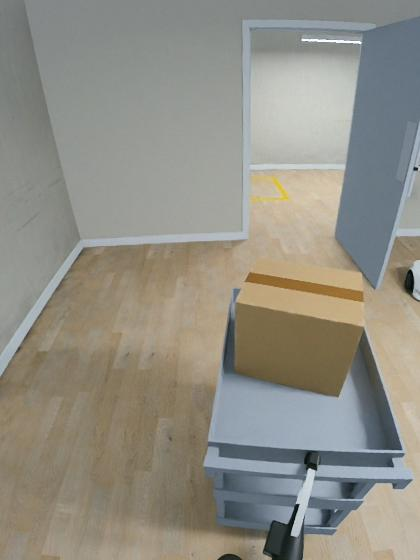

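Scaled by 1.260 from the camera's 420x560 image, which has a finer 600x800 frame.

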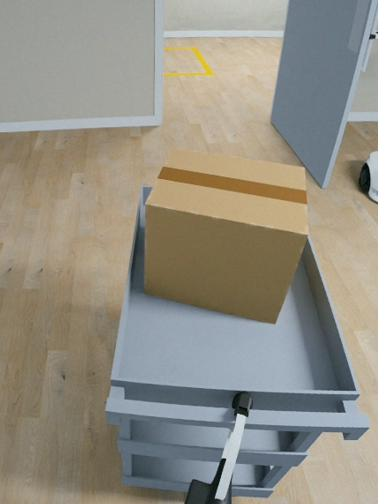

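Call:
move --blocking false --cameras '[]' --r1 '{"base":{"translate_m":0.25,"strafe_m":-0.0125},"pace":"slow"}'

Call:
wait --seconds 1.2 --cameras '[]'

Call:
wait --seconds 4 --cameras '["r1_head_camera"]'

Scene clock: 1193.27 s.
move: r1 moving
r1.base_odometry: x=-4.628 y=-1.029 heading=+0.759
r1.turned_by_wheels: -0.001
r1.turned_by_imu: -0.001
r1.base_tilt: forward=-1.6 right=+1.3
r1.lidar_m: 0.34 2.21 1.55 1.48 1.52 2.08 2.70 2.79 3.41 3.25 0.45 0.42
r1.base_status: translate_m moving; strafe_m moving
r1.joint_positions: lift_m=+0.653 arm_m=+0.000 wrist_yaw_rad=-0.357 wrist_pitch_rad=-0.011 wrist_roll_rad=+1.566 gripper_m=-0.019
r1.joint_status: not commanded
r1.measured_speeds: translate_m=+0.049 strafe_m=-0.003 rotate_rad=-0.001 lift_m=+0.000 arm_m=+0.000 wrist_yaw_rad=+0.000 wrist_pitch_rad=+0.000 wrist_roll_rad=+0.000
r1.motor_effort: lift_m=+11(11) arm_m=+4(4) wheel_0=+4(6) wheel_1=+4(5) wheel_2=-14(14)
r1.servo_current: wrist_yaw_rad=52(59) wrist_pitch_rad=65(65) wrist_roll_rad=52(59) gripper_m=52(52)
r1.hand_pose: x=+0.4106 y=-0.1826 z=+0.8340 quat_wxyz=(+0.698, +0.694, -0.129, -0.122) (m; r1's base frame)
r1.wrist_depth_mm: - - - - 289 290 287 / - - - - 274 1863 1281 / - - - 257 260 1863 - / - - - 246 249 - - / - 452 449 235 238 - - / - 445 181 186 224 - - / - 148 436 180 179 - -
r2.base_odometry: x=-2.680 y=+0.034 heading=-2.848
r2.turned_by_wheels: +0.000
r2.turned_by_imu: +0.001
r2.base_tilt: forward=-0.7 right=+0.0
r2.lidar_m: 0.50 0.36 2.01 1.70 4.75 2.91 1.68 1.40 1.40 1.28 1.09 0.92
r2.base_status: not commanded
r2.joint_positions: lift_m=+0.860 arm_m=+0.000 wrist_yaw_rad=+0.905 wrist_pitch_rad=+0.001 wrist_roll_rad=+0.000 gripper_m=-0.019
r2.joint_status: not commanded
r2.measured_speeds: all 0
r2.motor_effort: lift_m=+20(21) arm_m=+4(4) wheel_0=+25(26) wheel_1=+2(2) wheel_2=+11(11)
r2.servo_current: wrist_yaw_rad=150(163) wrist_pitch_rad=39(46) wrist_roll_rad=39(52) gripper_m=98(104)
r2.hand_pose: x=+0.4177 y=+0.1729 z=+1.0377 quat_wxyz=(+0.899, +0.000, +0.000, +0.437) (m; r2's base frame)
r2.wrist_depth_mm: - - 247 234 226 217 211 / - - 251 234 229 219 212 / - - 251 236 229 220 213 / 1618 - 253 237 230 222 214 / 1537 - 254 239 232 221 216 / 1921 1708 177 182 229 224 216 / 1430 145 259 - 233 222 217
pictures: none
No camera images: "cameras" was empty.

Scene clock: 1194.47 s.
earlier move: r1 moving
r1.base_odometry: x=-4.546 y=-0.958 heading=+0.760
r1.turned_by_wheels: +0.001
r1.turned_by_imu: +0.000
r1.base_tilt: forward=-1.6 right=+1.3
r1.lidar_m: 0.36 2.19 1.58 1.48 1.55 2.00 2.81 2.89 3.40 3.25 0.48 0.43
r1.base_status: translate_m moving; strafe_m moving
r1.joint_positions: lift_m=+0.653 arm_m=+0.000 wrist_yaw_rad=-0.357 wrist_pitch_rad=-0.011 wrist_roll_rad=+1.566 gripper_m=-0.019
r1.joint_status: not commanded
r1.measured_speeds: translate_m=+0.100 strafe_m=-0.004 rotate_rad=+0.006 lift_m=+0.000 arm_m=+0.000 wrist_yaw_rad=+0.000 wrist_pitch_rad=+0.000 wrist_roll_rad=+0.000
r1.motor_effort: lift_m=+11(11) arm_m=+4(4) wheel_0=+7(7) wheel_1=+5(5) wheel_2=-9(15)
r1.servo_current: wrist_yaw_rad=65(72) wrist_pitch_rad=65(65) wrist_roll_rad=52(59) gripper_m=46(52)
r1.hand_pose: x=+0.4105 y=-0.1827 z=+0.8340 quat_wxyz=(+0.698, +0.694, -0.129, -0.122) (m; r1's base frame)
r1.wrist_depth_mm: - - - - 290 289 287 / - - - - 276 1863 1281 / - - - 258 262 1863 - / - - - 247 249 866 - / - 445 445 236 237 - - / - 445 182 186 224 - - / - 149 433 180 171 - -
r2.base_odometry: x=-2.680 y=+0.034 heading=-2.848
r2.turned_by_wheels: +0.000
r2.turned_by_imu: +0.000
r2.base_tilt: forward=-0.7 right=+0.0
r2.lidar_m: 0.51 0.37 1.86 1.63 4.70 2.94 1.67 1.41 1.40 1.26 1.05 0.93
r2.base_status: not commanded
r2.joint_positions: lift_m=+0.860 arm_m=+0.000 wrist_yaw_rad=+0.905 wrist_pitch_rad=+0.001 wrist_roll_rad=+0.000 gripper_m=-0.019
r2.joint_status: not commanded
r2.measured_speeds: all 0
r2.motor_effort: lift_m=+20(21) arm_m=+3(4) wheel_0=+25(26) wheel_1=+2(2) wheel_2=+11(12)
r2.servo_current: wrist_yaw_rad=163(169) wrist_pitch_rad=39(52) wrist_roll_rad=52(65) gripper_m=98(104)
r2.hand_pose: x=+0.4177 y=+0.1729 z=+1.0377 quat_wxyz=(+0.899, +0.000, +0.000, +0.437) (m; r2's base frame)
r2.wrist_depth_mm: - - 248 234 227 217 211 / - - 251 233 229 218 212 / - - 251 236 229 220 214 / 1921 - 253 238 232 221 214 / 1537 - 254 238 232 224 216 / 1921 1537 177 181 230 223 216 / 1808 145 258 - 232 222 218
wait: 1.20 s; no rest
pictures: none
No camera images: "cameras" was empty.

Scene clock: 1196.57 s.
earlier move: r1 done
r1.base_odometry: x=-4.447 y=-0.874 heading=+0.761
r1.turned_by_wheels: +0.001
r1.turned_by_imu: +0.001
r1.base_tilt: forward=-1.6 right=+1.2
r1.lidar_m: 0.34 2.21 1.56 1.51 1.56 2.03 2.93 3.05 3.39 3.23 0.48 0.43
r1.base_status: done
r1.joint_positions: lift_m=+0.653 arm_m=+0.000 wrist_yaw_rad=-0.352 wrist_pitch_rad=-0.011 wrist_roll_rad=+1.566 gripper_m=-0.019
r1.joint_status: not commanded
r1.measured_speeds: all 0
r1.motor_effort: lift_m=+11(11) arm_m=+4(4) wheel_0=+7(12) wheel_1=+3(5) wheel_2=-2(15)
r1.servo_current: wrist_yaw_rad=46(72) wrist_pitch_rad=65(65) wrist_roll_rad=52(65) gripper_m=46(52)
r1.hand_pose: x=+0.4114 y=-0.1815 z=+0.8340 quat_wxyz=(+0.698, +0.694, -0.127, -0.120) (m; r1's base frame)
r1.wrist_depth_mm: - - - - 278 281 285 / - - - 260 265 1808 1229 / - - - 254 256 - - / - - - 244 244 - - / - 445 445 236 236 - - / - 445 181 187 227 - - / - 162 439 180 171 - -
r2.base_odometry: x=-2.680 y=+0.034 heading=-2.848
r2.turned_by_wheels: +0.000
r2.turned_by_imu: +0.000
r2.base_tilt: forward=-0.7 right=+0.1
r2.lidar_m: 0.51 0.38 1.61 1.56 4.72 2.92 1.66 1.40 1.41 1.28 1.06 0.92
r2.base_status: not commanded
r2.joint_positions: lift_m=+0.860 arm_m=+0.000 wrist_yaw_rad=+0.905 wrist_pitch_rad=+0.001 wrist_roll_rad=+0.000 gripper_m=-0.019
r2.joint_status: not commanded
r2.measured_speeds: all 0
r2.on_its_own: wrist_yaw_rad is at rest, and its servo_current (169 mA) is outside its rest range (0 to 104 mA)
r2.motor_effort: lift_m=+20(21) arm_m=+3(4) wheel_0=+25(26) wheel_1=+2(2) wheel_2=+11(12)
r2.servo_current: wrist_yaw_rad=169(176) wrist_pitch_rad=39(52) wrist_roll_rad=39(65) gripper_m=98(104)
r2.hand_pose: x=+0.4177 y=+0.1729 z=+1.0377 quat_wxyz=(+0.899, +0.000, +0.000, +0.437) (m; r2's base frame)
r2.wrist_depth_mm: - - 248 235 227 216 211 / - - 251 235 229 219 211 / - - 250 237 231 220 213 / - - 253 238 231 222 214 / 1863 1576 254 238 232 222 216 / - 1308 176 182 229 224 216 / 1863 136 259 - 232 221 217
wait: 2.10 of 4 s (r1 has come to rest)
pictures: r1_head_camera
Images, in order (width x height): r1_head_camera 420x560.

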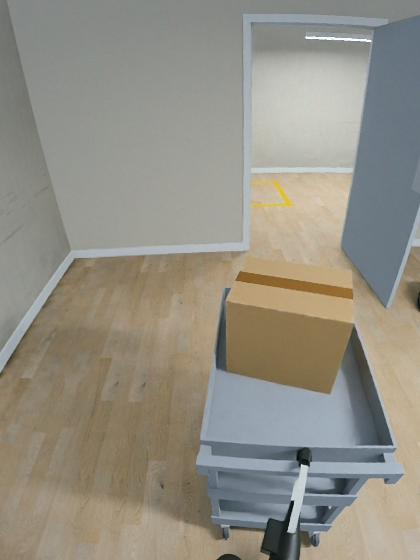

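Call:
move --blocking false --cameras '[]' --r1 '{"base":{"translate_m":-0.507,"strafe_m":-0.943},"joints":{"wrist_yaw_rad":0.55},"speeds":{"wrist_yaw_rad":0.23}}'

Call:
wait --seconds 8 --cameras '["r1_head_camera","r1_wrist_camera"]'

Scene clock: 1245.93 s.
move: r1 moving
r1.base_odometry: x=-4.439 y=-0.904 heading=+0.761
r1.turned_by_wheels: +0.000
r1.turned_by_imu: +0.000
r1.base_tilt: forward=-1.6 right=+1.2
r1.lidar_m: 0.37 2.24 1.58 1.52 1.59 2.11 2.91 3.03 3.34 3.21 2.36 0.42
r1.base_status: translate_m moving; strafe_m moving
r1.joint_positions: lift_m=+0.653 arm_m=+0.000 wrist_yaw_rad=-0.252 wrist_pitch_rad=-0.011 wrist_roll_rad=+1.566 gripper_m=-0.019
r1.joint_status: wrist_yaw_rad moving
r1.measured_speeds: translate_m=-0.057 strafe_m=-0.110 rotate_rad=-0.003 lift_m=+0.000 arm_m=+0.000 wrist_yaw_rad=+0.241 wrist_pitch_rad=+0.000 wrist_roll_rad=+0.000
r1.motor_effort: lift_m=+11(11) arm_m=+4(4) wheel_0=+10(13) wheel_1=-8(10) wheel_2=+3(4)
r1.servo_current: wrist_yaw_rad=59(78) wrist_pitch_rad=72(72) wrist_roll_rad=59(65) gripper_m=46(52)
r1.hand_pose: x=+0.4284 y=-0.1565 z=+0.8340 quat_wxyz=(+0.704, +0.699, -0.092, -0.085) (m; r1's base frame)
r1.wrist_depth_mm: - - - 255 263 271 268 / - - - 250 249 1808 1281 / - - - 244 244 - - / - 449 442 238 239 - - / - 452 442 233 233 - - / - 452 181 187 180 - - / - 163 449 180 171 - -
r2.base_odometry: x=-2.680 y=+0.034 heading=-2.848
r2.turned_by_wheels: +0.000
r2.turned_by_imu: +0.000
r2.base_tilt: forward=-0.7 right=+0.0
r2.lidar_m: 0.52 0.37 1.63 1.55 4.73 2.95 1.66 1.40 1.43 1.24 1.08 0.90
r2.base_status: not commanded
r2.joint_positions: lift_m=+0.860 arm_m=+0.000 wrist_yaw_rad=+0.905 wrist_pitch_rad=+0.001 wrist_roll_rad=+0.000 gripper_m=-0.019
r2.joint_status: not commanded
r2.measured_speeds: all 0
r2.motor_effort: lift_m=+20(21) arm_m=+3(4) wheel_0=+25(26) wheel_1=+2(2) wheel_2=+11(12)
r2.servo_current: wrist_yaw_rad=169(176) wrist_pitch_rad=46(46) wrist_roll_rad=52(59) gripper_m=98(98)
r2.hand_pose: x=+0.4177 y=+0.1729 z=+1.0377 quat_wxyz=(+0.899, +0.000, +0.000, +0.437) (m; r2's base frame)
r2.wrist_depth_mm: - - 247 234 227 217 211 / - - 251 234 228 218 212 / - - 252 236 229 220 213 / - - 252 237 231 222 215 / 1863 1618 253 238 232 222 216 / - 1308 177 182 230 223 216 / 1808 136 259 - 232 223 218
pictures: none
No camera images: "cameras" was empty.

Scene clock: 1250.50 s.
earlier move: r1 done
r1.base_odometry: x=-4.164 y=-1.906 heading=+0.761
r1.turned_by_wheels: +0.000
r1.turned_by_imu: -0.005
r1.base_tilt: forward=-1.6 right=+1.3
r1.lidar_m: 0.43 0.32 2.55 2.40 2.46 2.50 2.39 2.50 2.44 2.31 2.37 2.27
r1.base_status: done
r1.joint_positions: lift_m=+0.653 arm_m=+0.000 wrist_yaw_rad=+0.547 wrist_pitch_rad=-0.011 wrist_roll_rad=+1.566 gripper_m=-0.019
r1.joint_status: all done
r1.measured_speeds: all 0
r1.motor_effort: lift_m=+11(11) arm_m=-4(4) wheel_0=+2(15) wheel_1=+1(10) wheel_2=+2(17)
r1.servo_current: wrist_yaw_rad=39(91) wrist_pitch_rad=72(72) wrist_roll_rad=46(72) gripper_m=52(59)
r1.hand_pose: x=+0.4627 y=+0.0754 z=+0.8340 quat_wxyz=(+0.681, +0.680, +0.187, +0.195) (m; r1's base frame)
r1.wrist_depth_mm: - - - - 286 287 286 / - - - - 297 1708 1255 / - - - 258 262 1863 - / - - - 249 250 1921 - / - 449 445 237 241 - - / - 445 185 187 229 - - / - 155 439 183 160 - -
r2.base_odometry: x=-2.680 y=+0.034 heading=-2.848
r2.turned_by_wheels: +0.000
r2.turned_by_imu: +0.001
r2.base_tilt: forward=-0.7 right=+0.0
r2.lidar_m: 0.51 0.38 3.31 1.77 1.85 2.94 1.66 1.41 1.41 1.27 1.08 0.92
r2.base_status: not commanded
r2.joint_positions: lift_m=+0.860 arm_m=+0.000 wrist_yaw_rad=+0.905 wrist_pitch_rad=+0.001 wrist_roll_rad=+0.000 gripper_m=-0.019
r2.joint_status: not commanded
r2.measured_speeds: all 0
r2.on_its_own: wrist_yaw_rad is at rest, and its servo_current (156 mA) is outside its rest range (0 to 104 mA)
r2.motor_effort: lift_m=+20(21) arm_m=+4(4) wheel_0=+25(26) wheel_1=+2(2) wheel_2=+12(12)
r2.servo_current: wrist_yaw_rad=156(176) wrist_pitch_rad=39(46) wrist_roll_rad=46(65) gripper_m=91(104)
r2.hand_pose: x=+0.4177 y=+0.1729 z=+1.0377 quat_wxyz=(+0.899, +0.000, +0.000, +0.437) (m; r2's base frame)
r2.wrist_depth_mm: - - 247 234 226 218 211 / - - 250 235 229 219 211 / - - 251 236 229 220 213 / - - 254 237 232 222 214 / - - 254 238 232 222 216 / - - 177 182 230 223 216 / - - 259 - 231 222 218
wait: 4.57 of 8 s (r1 has come to rest)
pictures: r1_head_camera, r1_wrist_camera
Images, in order (width x height): r1_head_camera 420x560, r1_wrist_camera 616x392.

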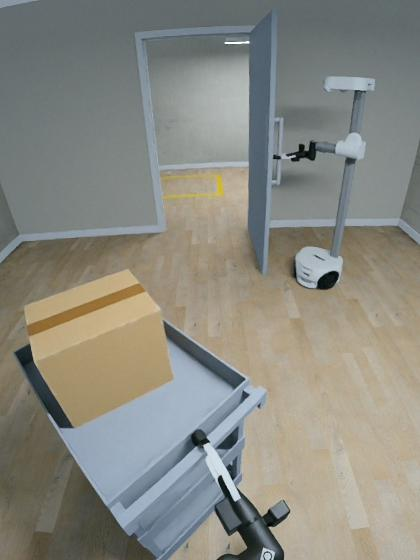

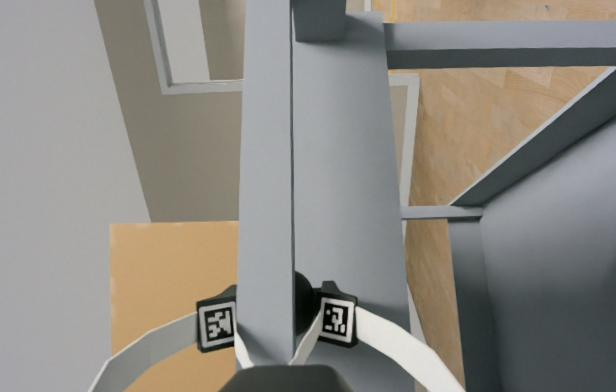

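Call:
move --blocking false --cameras '[]' --r1 '{"base":{"translate_m":-0.785,"strafe_m":-0.845},"joints":{"wrist_yaw_rad":0.8},"speeds":{"wrist_yaw_rad":0.1}}'

Call:
wait --seconds 8 --cameras '["r1_wrist_camera"]'

Call:
move --blocking false --cameras '[]' --r1 '{"base":{"translate_m":-0.888,"strafe_m":0.18},"joints":{"wrist_yaw_rad":0.28},"speeds":{"wrist_yaw_rad":0.17}}'

Call:
wait --seconds 8 --cameras '["r1_head_camera","r1_wrist_camera"]'

Scene clock: 1276.10 s.
move: r1 moving
r1.base_odometry: x=-4.163 y=-1.938 heading=+0.762
r1.turned_by_wheels: +0.001
r1.turned_by_imu: +0.000
r1.base_tilt: forward=-1.6 right=+1.2
r1.lidar_m: 0.46 0.31 2.59 2.43 2.50 2.50 2.36 2.46 2.39 2.26 2.33 2.29
r1.base_status: translate_m moving; strafe_m moving
r1.joint_positions: lift_m=+0.653 arm_m=+0.000 wrist_yaw_rad=+0.592 wrist_pitch_rad=-0.011 wrist_roll_rad=+1.566 gripper_m=-0.019
r1.joint_status: wrist_yaw_rad moving
r1.measured_speeds: translate_m=-0.085 strafe_m=-0.092 rotate_rad=-0.002 lift_m=+0.000 arm_m=+0.000 wrist_yaw_rad=+0.102 wrist_pitch_rad=+0.000 wrist_roll_rad=+0.000
r1.motor_effort: lift_m=+11(11) arm_m=-4(4) wheel_0=+5(6) wheel_1=-14(14) wheel_2=+13(14)
r1.servo_current: wrist_yaw_rad=52(72) wrist_pitch_rad=65(65) wrist_roll_rad=65(65) gripper_m=46(59)
r1.hand_pose: x=+0.4590 y=+0.0885 z=+0.8340 quat_wxyz=(+0.677, +0.676, +0.202, +0.211) (m; r1's base frame)
r1.wrist_depth_mm: - - - - 274 277 285 / - - - 259 262 1808 1281 / - - - 252 254 - - / - - - 245 246 - - / - 449 445 237 237 - - / - 452 183 186 230 - - / - 153 449 179 171 - -
r2.base_odometry: x=-2.680 y=+0.034 heading=-2.848
r2.turned_by_wheels: +0.000
r2.turned_by_imu: +0.000
r2.base_tilt: forward=-0.7 right=+0.0
r2.lidar_m: 0.51 0.36 3.34 1.79 1.85 2.93 1.67 1.40 1.42 1.26 1.08 0.94
r2.base_status: not commanded
r2.joint_positions: lift_m=+0.860 arm_m=+0.000 wrist_yaw_rad=+0.905 wrist_pitch_rad=+0.001 wrist_roll_rad=+0.000 gripper_m=-0.019
r2.joint_status: not commanded
r2.measured_speeds: all 0
r2.motor_effort: lift_m=+20(21) arm_m=+4(4) wheel_0=+25(26) wheel_1=+2(2) wheel_2=+11(11)
r2.servo_current: wrist_yaw_rad=150(169) wrist_pitch_rad=39(46) wrist_roll_rad=52(59) gripper_m=98(104)
r2.hand_pose: x=+0.4177 y=+0.1729 z=+1.0377 quat_wxyz=(+0.899, +0.000, +0.000, +0.437) (m; r2's base frame)
r2.wrist_depth_mm: - - 248 234 227 217 211 / - - 250 234 228 218 212 / - - 251 236 229 220 213 / - - 253 237 231 221 215 / - - 254 238 232 223 215 / - - 177 182 230 222 216 / - - 258 - 232 222 217
pictures: none
No camera images: "cameras" was empty.

Scene clock: 1280.90 s.
earlier move: r1 done
r1.base_odometry: x=-4.148 y=-3.059 heading=+0.762
r1.turned_by_wheels: +0.000
r1.turned_by_imu: -0.001
r1.base_tilt: forward=-1.6 right=+1.3
r1.lidar_m: 0.49 0.25 0.25 0.64 2.34 1.65 1.59 1.63 1.55 1.47 1.53 2.04
r1.base_status: done
r1.joint_positions: lift_m=+0.653 arm_m=+0.000 wrist_yaw_rad=+0.808 wrist_pitch_rad=-0.011 wrist_roll_rad=+1.566 gripper_m=-0.019
r1.joint_status: all done
r1.measured_speeds: all 0
r1.motor_effort: lift_m=+11(11) arm_m=+4(4) wheel_0=+5(14) wheel_1=+2(14) wheel_2=+2(14)
r1.servo_current: wrist_yaw_rad=59(85) wrist_pitch_rad=72(72) wrist_roll_rad=46(72) gripper_m=46(59)
r1.hand_pose: x=+0.4334 y=+0.1480 z=+0.8340 quat_wxyz=(+0.650, +0.650, +0.274, +0.282) (m; r1's base frame)
r1.wrist_depth_mm: - - - - - 1863 1281 / - - - 303 - 1863 1229 / - - - - 349 349 347 / - - - - - 1863 1366 / - - - 259 263 1921 - / - - 198 186 231 - - / - 155 399 179 169 - -
r2.base_odometry: x=-2.680 y=+0.034 heading=-2.848
r2.turned_by_wheels: +0.000
r2.turned_by_imu: +0.001
r2.base_tilt: forward=-0.7 right=+0.0
r2.lidar_m: 0.52 0.39 3.33 3.84 2.50 2.93 1.67 1.41 1.41 1.27 1.07 0.91
r2.base_status: not commanded
r2.joint_positions: lift_m=+0.860 arm_m=+0.000 wrist_yaw_rad=+0.905 wrist_pitch_rad=+0.001 wrist_roll_rad=+0.000 gripper_m=-0.019
r2.joint_status: not commanded
r2.measured_speeds: all 0
r2.on_its_own: wrist_yaw_rad is at rest, and its servo_current (163 mA) is outside its rest range (0 to 104 mA)
r2.motor_effort: lift_m=+20(21) arm_m=+4(4) wheel_0=+26(26) wheel_1=+2(2) wheel_2=+11(12)
r2.servo_current: wrist_yaw_rad=163(176) wrist_pitch_rad=46(52) wrist_roll_rad=39(59) gripper_m=91(104)
r2.hand_pose: x=+0.4177 y=+0.1729 z=+1.0377 quat_wxyz=(+0.899, +0.000, +0.000, +0.437) (m; r2's base frame)
r2.wrist_depth_mm: - - 249 234 227 216 211 / - - 251 235 229 219 212 / - - 250 235 229 220 213 / - - 252 237 231 222 214 / - - 254 238 232 222 216 / - - 176 182 230 224 216 / - - 258 - 232 222 218
wait: 4.80 of 8 s (r1 has come to rest)
pictures: r1_wrist_camera
Images, in order (width x height): r1_wrist_camera 616x392.

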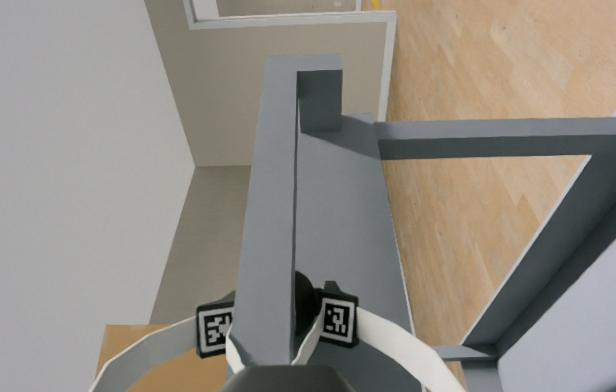

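Scene clock: 1281.40 s.
move: r1 moving
r1.base_odometry: x=-4.175 y=-3.076 heading=+0.762
r1.turned_by_wheels: +0.000
r1.turned_by_imu: +0.000
r1.base_tilt: forward=-1.6 right=+1.3
r1.lidar_m: 0.52 0.25 0.25 3.21 2.28 1.65 1.55 1.60 1.57 1.48 1.53 2.08
r1.base_status: translate_m moving; strafe_m moving
r1.joint_positions: lift_m=+0.653 arm_m=+0.000 wrist_yaw_rad=+0.738 wrist_pitch_rad=-0.011 wrist_roll_rad=+1.566 gripper_m=-0.019
r1.joint_status: wrist_yaw_rad moving
r1.measured_speeds: translate_m=-0.123 strafe_m=+0.024 rotate_rad=-0.001 lift_m=+0.000 arm_m=+0.000 wrist_yaw_rad=-0.203 wrist_pitch_rad=+0.000 wrist_roll_rad=+0.001
r1.motor_effort: lift_m=+11(11) arm_m=+0(4) wheel_0=-6(6) wheel_1=-4(6) wheel_2=+12(14)
r1.servo_current: wrist_yaw_rad=78(117) wrist_pitch_rad=65(65) wrist_roll_rad=33(52) gripper_m=52(52)
r1.hand_pose: x=+0.4431 y=+0.1292 z=+0.8340 quat_wxyz=(+0.660, +0.659, +0.251, +0.259) (m; r1's base frame)
r1.wrist_depth_mm: - - - - - 1808 1281 / - - - 315 - 1863 1255 / - - - - 351 357 353 / - - - - - 1921 1397 / - - - 256 265 1921 - / - - 187 189 232 - - / - 160 402 180 179 - -
r2.base_odometry: x=-2.680 y=+0.034 heading=-2.848
r2.turned_by_wheels: +0.000
r2.turned_by_imu: +0.000
r2.base_tilt: forward=-0.7 right=+0.0
r2.lidar_m: 0.52 0.37 3.35 3.86 2.53 2.91 1.67 1.40 1.42 1.27 1.08 0.91
r2.base_status: not commanded
r2.joint_positions: lift_m=+0.860 arm_m=+0.000 wrist_yaw_rad=+0.905 wrist_pitch_rad=+0.001 wrist_roll_rad=+0.000 gripper_m=-0.019
r2.joint_status: not commanded
r2.measured_speeds: all 0
r2.motor_effort: lift_m=+21(21) arm_m=+3(4) wheel_0=+25(26) wheel_1=+1(2) wheel_2=+11(11)
r2.servo_current: wrist_yaw_rad=156(169) wrist_pitch_rad=46(46) wrist_roll_rad=52(52) gripper_m=91(104)
r2.hand_pose: x=+0.4177 y=+0.1729 z=+1.0377 quat_wxyz=(+0.899, +0.000, +0.000, +0.437) (m; r2's base frame)
r2.wrist_depth_mm: - - 248 234 226 216 211 / - - 250 235 228 218 212 / - - 251 236 229 221 213 / - - 253 237 229 221 214 / - - 253 238 232 222 216 / - - 177 182 230 224 216 / - - 258 - 231 221 217
pictures: none
No camera images: "cameras" was empty.

Scene clock: 1285.40 s.
earlier move: r1 done
r1.base_odometry: x=-4.915 y=-3.542 heading=+0.762
r1.turned_by_wheels: +0.000
r1.turned_by_imu: -0.001
r1.base_tilt: forward=-1.6 right=+1.3
r1.lidar_m: 0.37 0.36 3.18 3.02 1.04 0.74 0.70 0.74 1.00 1.69 1.73 0.46
r1.base_status: done
r1.joint_positions: lift_m=+0.653 arm_m=+0.000 wrist_yaw_rad=+0.283 wrist_pitch_rad=-0.011 wrist_roll_rad=+1.567 gripper_m=-0.019
r1.joint_status: all done
r1.measured_speeds: all 0
r1.motor_effort: lift_m=+11(11) arm_m=-4(4) wheel_0=-2(16) wheel_1=-1(8) wheel_2=-1(14)
r1.servo_current: wrist_yaw_rad=65(130) wrist_pitch_rad=65(72) wrist_roll_rad=46(72) gripper_m=46(52)
r1.hand_pose: x=+0.4722 y=-0.0035 z=+0.8340 quat_wxyz=(+0.701, +0.699, +0.096, +0.104) (m; r1's base frame)
r1.wrist_depth_mm: - - - 248 251 274 1118 / - - - 244 244 1808 1255 / - - - 240 240 - - / - 449 442 236 236 - - / - 449 445 233 232 - - / - 459 184 186 229 - - / - 154 466 154 160 - -
r2.base_odometry: x=-2.680 y=+0.034 heading=-2.848
r2.turned_by_wheels: +0.000
r2.turned_by_imu: +0.001
r2.base_tilt: forward=-0.7 right=+0.0
r2.lidar_m: 0.50 0.38 3.34 3.89 2.90 2.95 1.67 1.39 1.42 1.28 1.06 0.91
r2.base_status: not commanded
r2.joint_positions: lift_m=+0.860 arm_m=+0.000 wrist_yaw_rad=+0.905 wrist_pitch_rad=+0.001 wrist_roll_rad=+0.000 gripper_m=-0.019
r2.joint_status: not commanded
r2.measured_speeds: all 0
r2.on_its_own: wrist_yaw_rad is at rest, and its servo_current (156 mA) is outside its rest range (0 to 104 mA)
r2.motor_effort: lift_m=+20(21) arm_m=+4(4) wheel_0=+25(26) wheel_1=+1(2) wheel_2=+11(12)
r2.servo_current: wrist_yaw_rad=156(176) wrist_pitch_rad=39(46) wrist_roll_rad=52(65) gripper_m=98(104)
r2.hand_pose: x=+0.4177 y=+0.1729 z=+1.0377 quat_wxyz=(+0.899, +0.000, +0.000, +0.437) (m; r2's base frame)
r2.wrist_depth_mm: - - 247 233 227 217 211 / - - 250 234 229 219 213 / - - 251 236 229 222 213 / - - 253 238 230 222 214 / - - 253 238 232 222 216 / - - 177 182 230 223 216 / - - 258 - 232 221 217
wait: 4.00 of 8 s (r1 has come to rest)
pictures: r1_head_camera, r1_wrist_camera
Images, in order (width x height): r1_head_camera 420x560, r1_wrist_camera 616x392.

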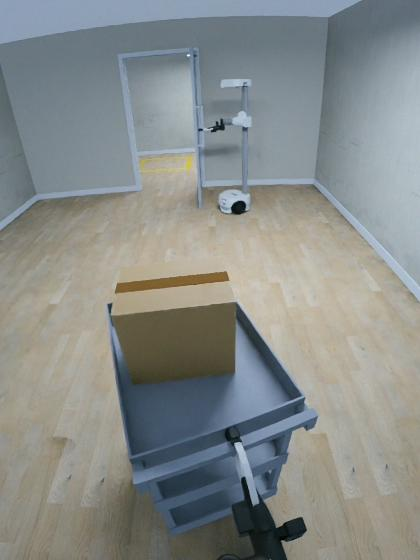

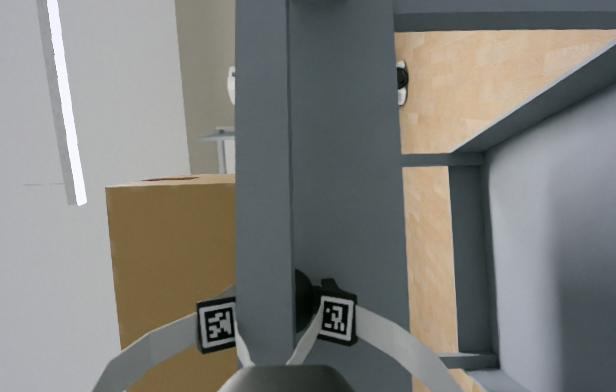

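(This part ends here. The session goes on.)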